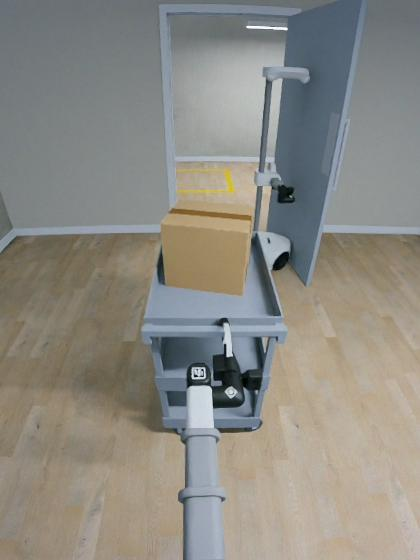

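Request:
move(
  blocking=false,
  cameras=[],
  r2={"base":{"strafe_m":-0.1,"translate_m":0.03},"contact_limits":{"strafe_m":0.7},"pace":"slow"},
)

Request:
wait(
  seconds=6,
  cameras=[],
)

Request:
move(
  blocking=false,
  cameras=[],
  r2={"base":{"translate_m":0.35,"strafe_m":0.06},"contact_limits":{"translate_m":0.7},"pace":"slow"},
)

Request:
wait(
  seconds=8,
  cameras=["r2_head_camera"],
)

Scene clock: 451.03 s.
move: r2 moving
r1: as last shown
r1.lidar_m: 2.48 0.30 0.25 - 0.25 0.25 3.75 1.17 1.06 2.72 2.92 1.08
r1.motor_effort: lift_m=+22(22) arm_m=+4(4) wheel_0=-10(10) wheel_1=+7(7) wheel_2=+1(1)
r1.servo_current: wrist_yaw_rad=46(65) wrist_pitch_rad=39(46) wrist_roll_rad=39(65) gripper_m=46(46)
r1.contact_limits: strafe_m 0.9
r1.wrist_depth_mm: - 134 249 - 445 242 180 / - 119 135 - 452 245 182 / - 120 155 - 459 246 184 / 110 135 201 - 469 251 185 / 212 - - - 427 251 186 / 219 - 193 - 188 251 186 / 227 1537 1537 153 430 222 186
r2.base_odometry: x=-1.252 y=-0.638 heading=-2.849
r2.turned_by_wheels: +0.000
r2.turned_by_imu: +0.001
r2.base_tilt: forward=-0.7 right=+0.1
r2.lidar_m: 0.76 3.00 2.20 2.14 2.24 2.78 2.72 2.81 2.68 2.61 2.74 0.80
r2.base_status: translate_m moving; strafe_m moving
r2.joint_positions: lift_m=+0.688 arm_m=+0.365 wrist_yaw_rad=-0.002 wrist_pitch_rad=+0.003 wrist_roll_rad=+1.570 gripper_m=-0.029
r2.joint_status: not commanded
r2.measured_speeds: translate_m=+0.015 strafe_m=-0.047 rotate_rad=+0.002 lift_m=+0.000 arm_m=+0.000 wrist_yaw_rad=+0.009 wrist_pitch_rad=+0.000 wrist_roll_rad=+0.000
r2.motor_effort: lift_m=+21(21) arm_m=+0(1) wheel_0=+10(13) wheel_1=-4(6) wheel_2=-8(8)
r2.servo_current: wrist_yaw_rad=52(59) wrist_pitch_rad=39(52) wrist_roll_rad=39(65) gripper_m=85(98)
r2.contact_limits: strafe_m 0.7
r2.hand_pose: x=+0.8241 y=-0.0880 z=+0.8651 quat_wxyz=(+0.707, +0.707, +0.000, -0.002) (m; r2's base frame)
r2.wrist_depth_mm: - - - 161 220 239 1098 / - - - 163 223 1537 544 / - - 627 164 224 820 - / - 427 430 166 226 831 - / - 452 445 168 228 820 - / - 477 186 169 179 - - / - - 488 - 233 - -
pictures: none
No camera images: "cameras" was empty.

Scene clock: 452.83 s.
earlier move: r2 done
r1.base_odometry: x=-1.882 y=-0.267 heading=-2.343
r1.turned_by_wheels: +0.000
r1.turned_by_imu: +0.000
r1.base_tilt: forward=-1.6 right=+1.3
r1.lidar_m: 1.57 0.29 0.25 - 0.25 0.25 3.74 1.13 1.04 2.73 2.92 1.08
r1.base_status: not commanded
r1.joint_positions: lift_m=+0.500 arm_m=+0.000 wrist_yaw_rad=+3.196 wrist_pitch_rad=+0.002 wrist_roll_rad=+0.000 gripper_m=+0.056
r1.joint_status: not commanded
r1.measured_speeds: all 0
r1.motor_effort: lift_m=+22(22) arm_m=+4(4) wheel_0=-10(11) wheel_1=+7(7) wheel_2=+1(1)
r1.servo_current: wrist_yaw_rad=59(72) wrist_pitch_rad=46(46) wrist_roll_rad=46(65) gripper_m=46(46)
r1.contact_limits: strafe_m 0.9
r1.hand_pose: x=-0.1218 y=+0.0716 z=+0.6773 quat_wxyz=(-0.027, -0.001, +0.000, +1.000) (m; r1's base frame)
r1.wrist_depth_mm: - 134 248 - 442 242 180 / - 119 135 - 452 246 182 / - 120 156 - 459 246 184 / 110 135 201 - 469 251 185 / 211 - - - 424 251 186 / 220 - 193 - 188 252 186 / 227 1537 1537 153 427 220 186
r2.base_odometry: x=-1.303 y=-0.562 heading=-2.848
r2.turned_by_wheels: +0.000
r2.turned_by_imu: +0.001
r2.base_tilt: forward=-0.6 right=+0.0
r2.lidar_m: 0.73 3.11 2.32 2.23 2.30 2.84 2.75 2.86 2.62 2.50 2.62 0.79
r2.base_status: done
r2.joint_positions: lift_m=+0.688 arm_m=+0.365 wrist_yaw_rad=+0.003 wrist_pitch_rad=+0.003 wrist_roll_rad=+1.570 gripper_m=-0.029
r2.joint_status: not commanded
r2.measured_speeds: all 0
r2.motor_effort: lift_m=+20(21) arm_m=-2(2) wheel_0=+9(17) wheel_1=-3(6) wheel_2=-2(9)
r2.servo_current: wrist_yaw_rad=52(65) wrist_pitch_rad=33(52) wrist_roll_rad=46(65) gripper_m=91(98)
r2.contact_limits: strafe_m 0.7
r2.hand_pose: x=+0.8245 y=-0.0866 z=+0.8651 quat_wxyz=(+0.707, +0.707, +0.002, +0.000) (m; r2's base frame)
r2.wrist_depth_mm: - - - 177 238 247 247 / - - - 175 236 1618 1160 / - - - 174 235 831 - / - 473 433 173 233 831 - / - 439 442 172 233 831 - / - 455 188 170 178 820 - / - - 462 - 228 - -
wait: 1.80 of 6 s (r2 has come to rest)
pictures: none
No camera images: "cameras" was empty.

Scene clock: 453.33 s.
move: r2 moving
r1: as last shown
r1.lidar_m: 1.55 0.31 0.25 - 0.25 0.26 3.74 1.16 1.04 2.73 2.94 1.04
r1.servo_current: wrist_yaw_rad=46(72) wrist_pitch_rad=39(46) wrist_roll_rad=39(65) gripper_m=46(46)
r1.contact_limits: strafe_m 0.9
r1.wrist_depth_mm: - 134 249 - 442 243 180 / - 118 135 - 452 245 182 / - 120 154 - 459 247 184 / 110 135 200 - 469 251 185 / 211 - - - 424 251 186 / 218 - 194 - 188 252 186 / 226 1537 1576 153 427 221 186
r2.base_odometry: x=-1.314 y=-0.567 heading=-2.848
r2.turned_by_wheels: +0.000
r2.turned_by_imu: +0.000
r2.base_tilt: forward=-0.7 right=+0.1
r2.lidar_m: 0.73 3.08 2.29 2.23 2.32 2.82 2.76 2.87 2.60 2.52 2.66 0.79
r2.base_status: translate_m moving; strafe_m moving
r2.joint_positions: lift_m=+0.688 arm_m=+0.365 wrist_yaw_rad=+0.003 wrist_pitch_rad=+0.003 wrist_roll_rad=+1.570 gripper_m=-0.029
r2.joint_status: not commanded
r2.measured_speeds: translate_m=+0.048 strafe_m=+0.009 rotate_rad=-0.002 lift_m=+0.000 arm_m=+0.000 wrist_yaw_rad=+0.000 wrist_pitch_rad=+0.000 wrist_roll_rad=+0.000
r2.motor_effort: lift_m=+21(21) arm_m=-3(3) wheel_0=+6(12) wheel_1=+9(10) wheel_2=-10(10)
r2.servo_current: wrist_yaw_rad=52(59) wrist_pitch_rad=46(52) wrist_roll_rad=46(52) gripper_m=85(91)
r2.contact_limits: translate_m 0.7
r2.hand_pose: x=+0.8245 y=-0.0866 z=+0.8651 quat_wxyz=(+0.707, +0.707, +0.002, +0.000) (m; r2's base frame)
r2.wrist_depth_mm: - - 1499 178 240 248 248 / - - - 177 238 1661 1160 / - - - 175 235 820 - / - 496 433 174 233 831 - / - 442 436 172 231 820 - / - 449 187 169 178 - - / - - 462 - 228 - -
pictures: none
No camera images: "cameras" was empty.

Scene clock: 457.67 s.
earlier move: r2 done
r1.base_odometry: x=-1.882 y=-0.267 heading=-2.343
r1.turned_by_wheels: +0.000
r1.turned_by_imu: +0.000
r1.base_tilt: forward=-1.6 right=+1.3
r1.lidar_m: 2.20 0.30 0.25 - 0.25 0.25 3.76 1.11 1.07 2.73 0.89 0.73
r1.base_status: not commanded
r1.joint_positions: lift_m=+0.500 arm_m=+0.000 wrist_yaw_rad=+3.196 wrist_pitch_rad=+0.002 wrist_roll_rad=+0.000 gripper_m=+0.056
r1.joint_status: not commanded
r1.measured_speeds: all 0
r1.motor_effort: lift_m=+22(22) arm_m=+4(4) wheel_0=-10(11) wheel_1=+7(7) wheel_2=+1(1)
r1.servo_current: wrist_yaw_rad=46(78) wrist_pitch_rad=46(52) wrist_roll_rad=52(72) gripper_m=46(52)
r1.contact_limits: strafe_m 0.9
r1.hand_pose: x=-0.1218 y=+0.0716 z=+0.6773 quat_wxyz=(-0.027, -0.001, +0.000, +1.000) (m; r1's base frame)
r1.wrist_depth_mm: - 134 250 - 439 243 180 / - 119 135 - 452 246 182 / - 120 155 - 459 246 184 / 110 135 201 - 469 249 185 / 212 - - - 424 252 186 / 219 - 194 - 188 251 186 / 227 1537 1537 153 433 222 186
r2.base_odometry: x=-1.620 y=-0.720 heading=-2.849
r2.turned_by_wheels: -0.001
r2.turned_by_imu: -0.003
r2.base_tilt: forward=-0.7 right=+0.1
r2.lidar_m: 0.76 2.84 2.25 2.16 2.29 3.17 3.08 3.21 2.66 2.59 2.71 0.78
r2.base_status: done
r2.joint_positions: lift_m=+0.688 arm_m=+0.365 wrist_yaw_rad=-0.005 wrist_pitch_rad=+0.003 wrist_roll_rad=+1.570 gripper_m=-0.029
r2.joint_status: not commanded
r2.measured_speeds: all 0
r2.motor_effort: lift_m=+20(21) arm_m=-3(4) wheel_0=+1(12) wheel_1=+4(10) wheel_2=-10(17)
r2.servo_current: wrist_yaw_rad=52(65) wrist_pitch_rad=39(52) wrist_roll_rad=46(59) gripper_m=91(98)
r2.contact_limits: translate_m 0.7
r2.hand_pose: x=+0.8238 y=-0.0889 z=+0.8651 quat_wxyz=(+0.707, +0.707, -0.001, -0.003) (m; r2's base frame)
r2.wrist_depth_mm: - - - 161 220 250 1098 / - - - 162 223 1308 - / - - 580 164 224 809 - / - 430 430 165 227 820 - / - 452 449 167 229 820 - / - - 186 170 179 - - / - - 492 - - - -
wait: 4.33 of 8 s (r2 has come to rest)
pictures: r2_head_camera
Images, in order (width x height): r2_head_camera 420x560.

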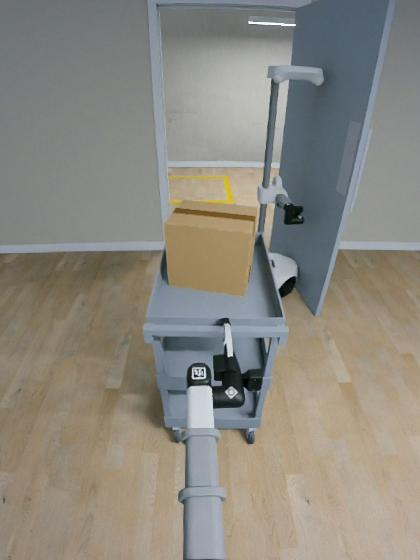

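Request:
move(
  blocking=false,
  cameras=[],
  r2={"base":{"strafe_m":-0.2,"translate_m":-0.05},"contact_limits":{"strafe_m":0.7},"pace":"slow"},
)

Request:
wait(
  seconds=6,
  cameras=[],
)

Request:
move(
  blocking=false,
  cameras=[],
  r2={"base":{"translate_m":0.25,"strafe_m":0.07},"contact_limits":{"translate_m":0.7},"pace":"slow"},
)

Request:
wait(
  seconds=8,
  cameras=["r2_head_camera"],
)

Scene clock: 465.43 s.
move: r2 moving
r1: as last shown
r1.lidar_m: 2.16 0.30 0.25 - 0.25 0.27 3.73 1.11 1.05 2.73 0.90 0.74
r1.servo_current: wrist_yaw_rad=39(65) wrist_pitch_rad=33(52) wrist_roll_rad=52(59) gripper_m=46(52)
r1.contact_limits: strafe_m 0.9
r1.wrist_depth_mm: - 134 248 - 439 242 180 / - 119 135 - 452 245 182 / - 120 154 - 462 247 184 / 110 135 201 - 466 251 185 / 212 - - - 421 251 186 / 218 - 194 - 188 253 186 / 227 1537 1537 153 430 221 186
r2.base_odometry: x=-1.621 y=-0.707 heading=-2.848
r2.turned_by_wheels: +0.001
r2.turned_by_imu: +0.002
r2.base_tilt: forward=-0.6 right=+0.1
r2.lidar_m: 0.76 2.86 2.27 2.16 2.30 3.16 3.11 3.24 2.66 2.57 2.70 0.79
r2.base_status: translate_m moving; strafe_m moving
r2.joint_positions: lift_m=+0.688 arm_m=+0.365 wrist_yaw_rad=-0.002 wrist_pitch_rad=+0.003 wrist_roll_rad=+1.570 gripper_m=-0.029
r2.joint_status: not commanded
r2.measured_speeds: translate_m=-0.011 strafe_m=-0.050 rotate_rad=+0.008 lift_m=+0.000 arm_m=+0.000 wrist_yaw_rad=+0.026 wrist_pitch_rad=+0.000 wrist_roll_rad=+0.000
r2.motor_effort: lift_m=+20(21) arm_m=-4(4) wheel_0=+7(10) wheel_1=-7(9) wheel_2=+8(8)
r2.servo_current: wrist_yaw_rad=39(72) wrist_pitch_rad=46(46) wrist_roll_rad=33(52) gripper_m=85(91)
r2.contact_limits: strafe_m 0.7
r2.hand_pose: x=+0.8241 y=-0.0879 z=+0.8651 quat_wxyz=(+0.707, +0.707, +0.000, -0.002) (m; r2's base frame)
r2.wrist_depth_mm: - - - 159 217 1308 1098 / - - - 160 219 1336 - / - - 539 163 224 820 - / - 430 427 165 225 820 - / - 455 452 167 229 842 - / - - 187 169 179 - - / - - 496 - - - -
pictures: none
No camera images: "cameras" was empty.

Scene clock: 468.23 s.
earlier move: r2 done
r1.base_odometry: x=-1.882 y=-0.267 heading=-2.343
r1.turned_by_wheels: +0.000
r1.turned_by_imu: +0.000
r1.base_tilt: forward=-1.6 right=+1.3
r1.lidar_m: 1.10 0.30 0.25 - 0.25 0.25 3.73 1.18 1.06 2.74 1.05 0.74
r1.base_status: not commanded
r1.joint_positions: lift_m=+0.500 arm_m=+0.000 wrist_yaw_rad=+3.196 wrist_pitch_rad=+0.002 wrist_roll_rad=+0.000 gripper_m=+0.056
r1.joint_status: not commanded
r1.measured_speeds: all 0
r1.motor_effort: lift_m=+22(22) arm_m=+4(4) wheel_0=-10(11) wheel_1=+7(7) wheel_2=+1(1)
r1.servo_current: wrist_yaw_rad=46(65) wrist_pitch_rad=46(52) wrist_roll_rad=46(65) gripper_m=46(52)
r1.contact_limits: strafe_m 0.9
r1.hand_pose: x=-0.1218 y=+0.0716 z=+0.6773 quat_wxyz=(-0.027, -0.001, +0.000, +1.000) (m; r1's base frame)
r1.wrist_depth_mm: - 134 249 - 442 241 181 / - 118 135 - 452 244 183 / - 120 155 - 459 248 184 / 110 135 200 - 462 250 185 / 213 - - - 421 251 186 / 219 - 194 - 188 252 186 / 226 1537 1537 153 427 222 186
r2.base_odometry: x=-1.631 y=-0.514 heading=-2.848
r2.turned_by_wheels: +0.000
r2.turned_by_imu: +0.002
r2.base_tilt: forward=-0.6 right=+0.0
r2.lidar_m: 0.71 2.93 2.47 2.36 2.43 3.13 3.06 3.15 2.47 2.38 2.52 0.85
r2.base_status: done
r2.joint_positions: lift_m=+0.688 arm_m=+0.365 wrist_yaw_rad=+0.007 wrist_pitch_rad=+0.003 wrist_roll_rad=+1.570 gripper_m=-0.029
r2.joint_status: not commanded
r2.measured_speeds: all 0
r2.motor_effort: lift_m=+20(21) arm_m=-4(4) wheel_0=+5(17) wheel_1=-5(9) wheel_2=+12(16)
r2.servo_current: wrist_yaw_rad=59(72) wrist_pitch_rad=46(52) wrist_roll_rad=46(59) gripper_m=91(98)
r2.contact_limits: strafe_m 0.7
r2.hand_pose: x=+0.8249 y=-0.0855 z=+0.8651 quat_wxyz=(+0.707, +0.707, +0.003, +0.001) (m; r2's base frame)
r2.wrist_depth_mm: - - 1229 201 264 272 1025 / - - - 194 258 1366 399 / - - - 189 250 1397 508 / - - - 182 242 831 - / - 433 436 178 235 831 - / - 436 187 171 177 - - / - - 439 - 223 - -
wait: 2.80 of 6 s (r2 has come to rest)
pictures: none
No camera images: "cameras" was empty.

Scene clock: 468.73 s.
move: r2 moving
r1: as last shown
r1.base_tilt: forward=-1.6 right=+1.2
r1.lidar_m: 1.10 0.31 0.25 - 0.25 0.25 3.73 1.14 1.05 2.72 1.05 0.75
r1.servo_current: wrist_yaw_rad=46(59) wrist_pitch_rad=46(46) wrist_roll_rad=46(65) gripper_m=39(46)
r1.contact_limits: strafe_m 0.9
r1.wrist_depth_mm: - 134 250 - 442 242 180 / - 118 135 - 452 246 182 / - 120 155 - 462 247 183 / 110 135 201 - 473 250 185 / 211 - - - 424 251 186 / 219 - 194 - 187 252 186 / 226 1537 1499 153 430 222 186
r2.base_odometry: x=-1.641 y=-0.521 heading=-2.848
r2.turned_by_wheels: +0.000
r2.turned_by_imu: +0.000
r2.base_tilt: forward=-0.7 right=+0.1
r2.lidar_m: 0.71 2.87 2.46 2.37 2.47 3.18 3.09 3.19 2.47 2.38 2.50 0.82
r2.base_status: translate_m moving; strafe_m moving
r2.joint_positions: lift_m=+0.688 arm_m=+0.365 wrist_yaw_rad=+0.000 wrist_pitch_rad=+0.003 wrist_roll_rad=+1.570 gripper_m=-0.029
r2.joint_status: not commanded
r2.measured_speeds: translate_m=+0.047 strafe_m=+0.013 rotate_rad=-0.006 lift_m=+0.000 arm_m=+0.000 wrist_yaw_rad=-0.026 wrist_pitch_rad=+0.000 wrist_roll_rad=+0.000
r2.motor_effort: lift_m=+21(21) arm_m=-3(4) wheel_0=+7(10) wheel_1=+8(9) wheel_2=-12(12)
r2.servo_current: wrist_yaw_rad=52(59) wrist_pitch_rad=39(46) wrist_roll_rad=39(52) gripper_m=85(98)
r2.contact_limits: translate_m 0.7
r2.hand_pose: x=+0.8243 y=-0.0873 z=+0.8651 quat_wxyz=(+0.707, +0.707, +0.001, -0.001) (m; r2's base frame)
r2.wrist_depth_mm: - - 1205 204 266 - 1118 / - - - 197 263 287 289 / - - - 190 251 1336 521 / - - - 182 242 831 - / - 433 430 177 234 820 - / - 430 187 169 179 - - / - - 433 - 221 - -
pictures: none
No camera images: "cameras" was empty.

Scene clock: 472.07 s.
earlier move: r2 done
r1.base_odometry: x=-1.882 y=-0.267 heading=-2.343
r1.turned_by_wheels: +0.000
r1.turned_by_imu: +0.000
r1.base_tilt: forward=-1.6 right=+1.3
r1.lidar_m: 1.07 0.30 0.25 - 0.25 0.26 3.72 1.14 1.04 2.74 0.63 0.52
r1.base_status: not commanded
r1.joint_positions: lift_m=+0.500 arm_m=+0.000 wrist_yaw_rad=+3.196 wrist_pitch_rad=+0.002 wrist_roll_rad=+0.000 gripper_m=+0.056
r1.joint_status: not commanded
r1.measured_speeds: all 0
r1.motor_effort: lift_m=+22(22) arm_m=+4(4) wheel_0=-11(11) wheel_1=+7(7) wheel_2=+1(1)
r1.servo_current: wrist_yaw_rad=46(72) wrist_pitch_rad=33(52) wrist_roll_rad=46(65) gripper_m=39(46)
r1.contact_limits: strafe_m 0.9
r1.hand_pose: x=-0.1218 y=+0.0716 z=+0.6773 quat_wxyz=(-0.027, -0.001, +0.000, +1.000) (m; r1's base frame)
r1.wrist_depth_mm: - 134 249 - 442 243 180 / - 119 135 - 452 245 182 / - 120 155 - 462 248 185 / 110 135 202 - 469 251 185 / 211 - - - 421 252 186 / 219 - 193 - 187 252 186 / 227 1576 1464 153 430 220 187
r2.base_odometry: x=-1.850 y=-0.653 heading=-2.848
r2.turned_by_wheels: -0.001
r2.turned_by_imu: -0.003
r2.base_tilt: forward=-0.7 right=+0.1
r2.lidar_m: 0.74 2.66 2.39 2.30 2.40 3.29 3.33 3.42 2.56 2.46 2.57 0.81
r2.base_status: done
r2.joint_positions: lift_m=+0.688 arm_m=+0.365 wrist_yaw_rad=-0.009 wrist_pitch_rad=+0.003 wrist_roll_rad=+1.570 gripper_m=-0.029
r2.joint_status: not commanded
r2.measured_speeds: all 0
r2.motor_effort: lift_m=+20(21) arm_m=+4(4) wheel_0=-1(10) wheel_1=+3(9) wheel_2=-11(21)
r2.servo_current: wrist_yaw_rad=59(72) wrist_pitch_rad=46(46) wrist_roll_rad=46(65) gripper_m=98(98)
r2.contact_limits: translate_m 0.7
r2.hand_pose: x=+0.8235 y=-0.0899 z=+0.8651 quat_wxyz=(+0.707, +0.707, -0.002, -0.004) (m; r2's base frame)
r2.wrist_depth_mm: - - - 182 244 253 253 / - - - 180 241 1182 1138 / - - - 177 238 1229 - / - 1921 433 235 236 842 - / - 439 442 173 232 820 - / - 449 186 170 179 - - / - 138 455 - 227 - -
wait: 3.33 of 8 s (r2 has come to rest)
pictures: r2_head_camera
Images, in order (width x height): r2_head_camera 420x560.

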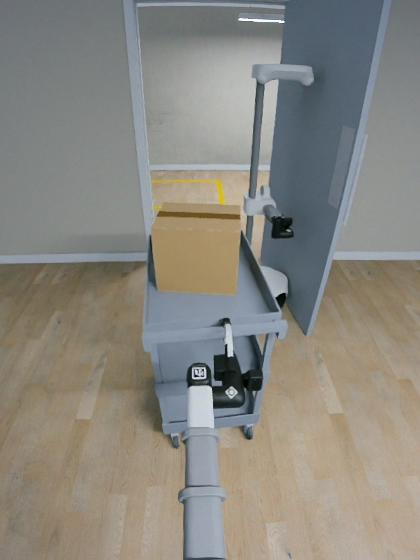

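Request:
move(
  blocking=false,
  cameras=[],
  r2={"base":{"translate_m":-0.5,"strafe_m":0.05},"contact_limits":{"translate_m":0.7},"pace":"slow"},
)

Request:
wait(
  seconds=8,
  cameras=[],
)

Request:
move(
  blocking=false,
  cameras=[],
  r2={"base":{"strafe_m":0.72,"translate_m":-0.2},"contact_limits":{"strafe_m":0.7},"pace":"slow"},
)

Request:
wait(
  seconds=10,
  cameras=["r2_head_camera"],
)

Scene clock: 483.57 s.
move: r2 moving
r1: as last shown
r1.base_tilt: forward=-1.6 right=+1.2
r1.lidar_m: 1.09 0.31 0.25 - 0.25 0.26 3.75 1.15 1.06 2.73 0.64 0.52
r1.motor_effort: lift_m=+22(22) arm_m=+4(4) wheel_0=-10(10) wheel_1=+7(7) wheel_2=+1(1)
r1.servo_current: wrist_yaw_rad=46(59) wrist_pitch_rad=46(59) wrist_roll_rad=52(59) gripper_m=39(46)
r1.contact_limits: strafe_m 0.9
r1.wrist_depth_mm: - 134 248 - 442 242 180 / - 118 135 - 452 246 182 / - 120 154 - 462 247 184 / 110 135 201 - 466 250 185 / 211 - - - 421 251 186 / 219 - 193 - 187 253 186 / 227 1576 1576 153 430 221 186
r2.base_odometry: x=-1.838 y=-0.651 heading=-2.849
r2.turned_by_wheels: -0.001
r2.turned_by_imu: +0.000
r2.base_tilt: forward=-0.6 right=+0.1
r2.lidar_m: 0.72 2.67 2.37 2.28 2.40 3.31 3.31 3.39 2.54 2.46 2.56 0.79
r2.base_status: translate_m moving; strafe_m moving
r2.joint_positions: lift_m=+0.688 arm_m=+0.365 wrist_yaw_rad=-0.003 wrist_pitch_rad=+0.003 wrist_roll_rad=+1.570 gripper_m=-0.029
r2.joint_status: not commanded
r2.measured_speeds: translate_m=-0.049 strafe_m=+0.004 rotate_rad=-0.003 lift_m=+0.000 arm_m=+0.000 wrist_yaw_rad=+0.003 wrist_pitch_rad=+0.000 wrist_roll_rad=+0.000
r2.motor_effort: lift_m=+20(21) arm_m=+4(4) wheel_0=-11(13) wheel_1=-8(8) wheel_2=+8(11)
r2.servo_current: wrist_yaw_rad=46(72) wrist_pitch_rad=46(46) wrist_roll_rad=39(59) gripper_m=91(91)
r2.contact_limits: translate_m 0.7
r2.hand_pose: x=+0.8240 y=-0.0883 z=+0.8651 quat_wxyz=(+0.707, +0.707, +0.000, -0.002) (m; r2's base frame)
r2.wrist_depth_mm: - - - 178 240 248 249 / - 1308 - 177 238 1229 1118 / - - - 175 236 854 - / - 452 436 174 233 831 - / - 445 442 172 232 831 - / - 452 186 171 179 - - / - 138 466 - 229 - -
pictures: none
No camera images: "cameras" was empty.

Scene clock: 489.37 s.
earlier move: r2 done
r1.base_odometry: x=-1.882 y=-0.267 heading=-2.343
r1.turned_by_wheels: +0.000
r1.turned_by_imu: +0.000
r1.base_tilt: forward=-1.6 right=+1.3
r1.lidar_m: 1.19 0.32 0.25 - 0.25 0.26 3.77 1.14 1.06 2.74 2.91 1.00
r1.base_status: not commanded
r1.joint_positions: lift_m=+0.500 arm_m=+0.000 wrist_yaw_rad=+3.196 wrist_pitch_rad=+0.002 wrist_roll_rad=+0.000 gripper_m=+0.056
r1.joint_status: not commanded
r1.measured_speeds: all 0
r1.motor_effort: lift_m=+22(22) arm_m=+4(4) wheel_0=-10(11) wheel_1=+7(7) wheel_2=+1(1)
r1.servo_current: wrist_yaw_rad=46(78) wrist_pitch_rad=46(59) wrist_roll_rad=46(72) gripper_m=39(52)
r1.contact_limits: strafe_m 0.9
r1.hand_pose: x=-0.1218 y=+0.0716 z=+0.6773 quat_wxyz=(-0.027, -0.001, +0.000, +1.000) (m; r1's base frame)
r1.wrist_depth_mm: - 134 249 - 442 241 180 / - 119 135 - 452 245 182 / - 120 155 - 462 247 184 / 110 135 200 - 466 250 185 / 213 - - - 424 251 186 / 220 - 193 - 189 252 187 / 227 1576 1537 153 430 221 186
r2.base_odometry: x=-1.357 y=-0.556 heading=-2.847
r2.turned_by_wheels: +0.002
r2.turned_by_imu: +0.007
r2.base_tilt: forward=-0.7 right=+0.0
r2.lidar_m: 0.77 3.17 2.32 2.23 2.36 2.89 2.79 2.91 2.59 2.49 2.59 0.77
r2.base_status: done
r2.joint_positions: lift_m=+0.688 arm_m=+0.365 wrist_yaw_rad=+0.007 wrist_pitch_rad=+0.003 wrist_roll_rad=+1.570 gripper_m=-0.029
r2.joint_status: not commanded
r2.measured_speeds: all 0
r2.motor_effort: lift_m=+20(21) arm_m=-3(4) wheel_0=+1(13) wheel_1=-2(9) wheel_2=+12(18)
r2.servo_current: wrist_yaw_rad=52(72) wrist_pitch_rad=39(52) wrist_roll_rad=39(65) gripper_m=91(98)
r2.contact_limits: translate_m 0.7
r2.hand_pose: x=+0.8249 y=-0.0853 z=+0.8651 quat_wxyz=(+0.707, +0.707, +0.004, +0.002) (m; r2's base frame)
r2.wrist_depth_mm: - - - 153 211 1366 1160 / - - - 156 215 798 - / - 549 462 159 219 809 - / - 436 433 162 223 831 - / - 466 455 166 229 831 - / - - 187 170 178 - - / - - 508 - - 1576 -
wait: 5.80 of 8 s (r2 has come to rest)
pictures: none
No camera images: "cameras" was empty.

Scene clock: 489.87 s.
move: r2 moving
r1: as last shown
r1.lidar_m: 1.15 0.31 0.25 - 0.25 0.25 3.78 1.14 1.05 2.73 2.91 0.99
r1.motor_effort: lift_m=+22(22) arm_m=+4(4) wheel_0=-10(10) wheel_1=+7(7) wheel_2=+1(1)
r1.servo_current: wrist_yaw_rad=72(72) wrist_pitch_rad=46(46) wrist_roll_rad=26(59) gripper_m=39(46)
r1.contact_limits: strafe_m 0.9
r1.wrist_depth_mm: - 134 249 - 442 242 180 / - 118 135 - 449 246 182 / - 120 154 - 462 248 184 / 110 135 200 - 469 250 185 / 211 - - - 427 251 186 / 218 - 193 - 187 252 186 / 227 1499 1576 153 430 222 186
r2.base_odometry: x=-1.350 y=-0.567 heading=-2.847
r2.turned_by_wheels: +0.000
r2.turned_by_imu: +0.000
r2.base_tilt: forward=-0.7 right=+0.1
r2.lidar_m: 0.77 3.13 2.32 2.23 2.33 2.89 2.79 2.91 2.62 2.51 2.62 0.79
r2.base_status: translate_m moving; strafe_m moving
r2.joint_positions: lift_m=+0.688 arm_m=+0.365 wrist_yaw_rad=+0.004 wrist_pitch_rad=+0.003 wrist_roll_rad=+1.570 gripper_m=-0.029
r2.joint_status: not commanded
r2.measured_speeds: translate_m=-0.013 strafe_m=+0.047 rotate_rad=-0.003 lift_m=+0.000 arm_m=+0.000 wrist_yaw_rad=-0.039 wrist_pitch_rad=+0.000 wrist_roll_rad=+0.000
r2.motor_effort: lift_m=+20(21) arm_m=-3(4) wheel_0=-8(10) wheel_1=+7(8) wheel_2=+10(14)
r2.servo_current: wrist_yaw_rad=46(65) wrist_pitch_rad=46(46) wrist_roll_rad=39(59) gripper_m=85(91)
r2.contact_limits: strafe_m 0.7
r2.hand_pose: x=+0.8247 y=-0.0862 z=+0.8651 quat_wxyz=(+0.707, +0.707, +0.002, +0.000) (m; r2's base frame)
r2.wrist_depth_mm: - - 1397 154 212 1366 1160 / - - - 157 216 778 - / - - 466 160 220 820 - / - 433 430 163 224 854 - / - 466 452 167 229 842 - / - - 185 169 179 - - / - - 508 - - 1576 -
pictures: none
No camera images: "cameras" was empty.

Scene clock: 498.10 s.
earlier move: r2 done
r1.base_odometry: x=-1.882 y=-0.267 heading=-2.343
r1.turned_by_wheels: +0.000
r1.turned_by_imu: -0.001
r1.base_tilt: forward=-1.6 right=+1.2
r1.lidar_m: 5.17 0.29 0.25 - 0.25 0.25 3.74 1.15 1.06 2.74 2.92 1.48
r1.base_status: not commanded
r1.joint_positions: lift_m=+0.500 arm_m=+0.000 wrist_yaw_rad=+3.196 wrist_pitch_rad=+0.002 wrist_roll_rad=+0.000 gripper_m=+0.056
r1.joint_status: not commanded
r1.measured_speeds: all 0
r1.motor_effort: lift_m=+22(22) arm_m=+4(4) wheel_0=-10(11) wheel_1=+7(7) wheel_2=+1(1)
r1.servo_current: wrist_yaw_rad=46(72) wrist_pitch_rad=46(52) wrist_roll_rad=39(72) gripper_m=46(52)
r1.contact_limits: strafe_m 0.9
r1.hand_pose: x=-0.1218 y=+0.0716 z=+0.6773 quat_wxyz=(-0.027, -0.001, +0.000, +1.000) (m; r1's base frame)
r1.wrist_depth_mm: - 134 249 - 442 242 180 / - 119 135 - 449 245 182 / - 120 155 - 462 246 184 / 110 135 202 - 469 250 185 / 212 - - - 424 251 186 / 217 - 193 - 187 252 187 / 228 1576 1537 153 430 221 186
r2.base_odometry: x=-0.957 y=-1.187 heading=-2.850
r2.turned_by_wheels: -0.003
r2.turned_by_imu: -0.012
r2.base_tilt: forward=-0.7 right=+0.1
r2.lidar_m: 0.73 2.22 1.59 1.50 1.58 2.25 2.59 2.67 3.33 3.19 3.34 0.64
r2.base_status: done
r2.joint_positions: lift_m=+0.688 arm_m=+0.365 wrist_yaw_rad=-0.030 wrist_pitch_rad=+0.003 wrist_roll_rad=+1.570 gripper_m=-0.029
r2.joint_status: not commanded
r2.measured_speeds: all 0
r2.on_its_own: wrist_yaw_rad is at rest, and its servo_current (208 mA) is outside its rest range (0 to 104 mA)
r2.motor_effort: lift_m=+21(21) arm_m=-4(4) wheel_0=-15(26) wheel_1=-2(8) wheel_2=-9(14)
r2.servo_current: wrist_yaw_rad=208(215) wrist_pitch_rad=46(46) wrist_roll_rad=46(59) gripper_m=91(98)
r2.contact_limits: strafe_m 0.7
r2.hand_pose: x=+0.8215 y=-0.0960 z=+0.8651 quat_wxyz=(+0.707, +0.707, -0.010, -0.012) (m; r2's base frame)
r2.wrist_depth_mm: - - - - - - - / - - - - - - - / - - - - - - - / - - - - - - - / - - - - - 1464 469 / - - - - 162 415 430 / - - - - - 1708 1160
wait: 8.23 of 10 s (r2 has come to rest)
pictures: r2_head_camera
Images, in order (width x height): r2_head_camera 420x560.

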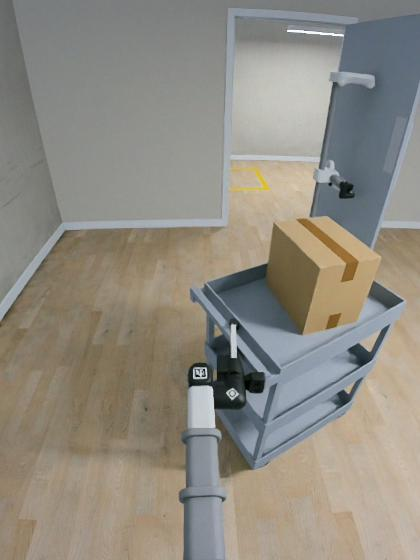

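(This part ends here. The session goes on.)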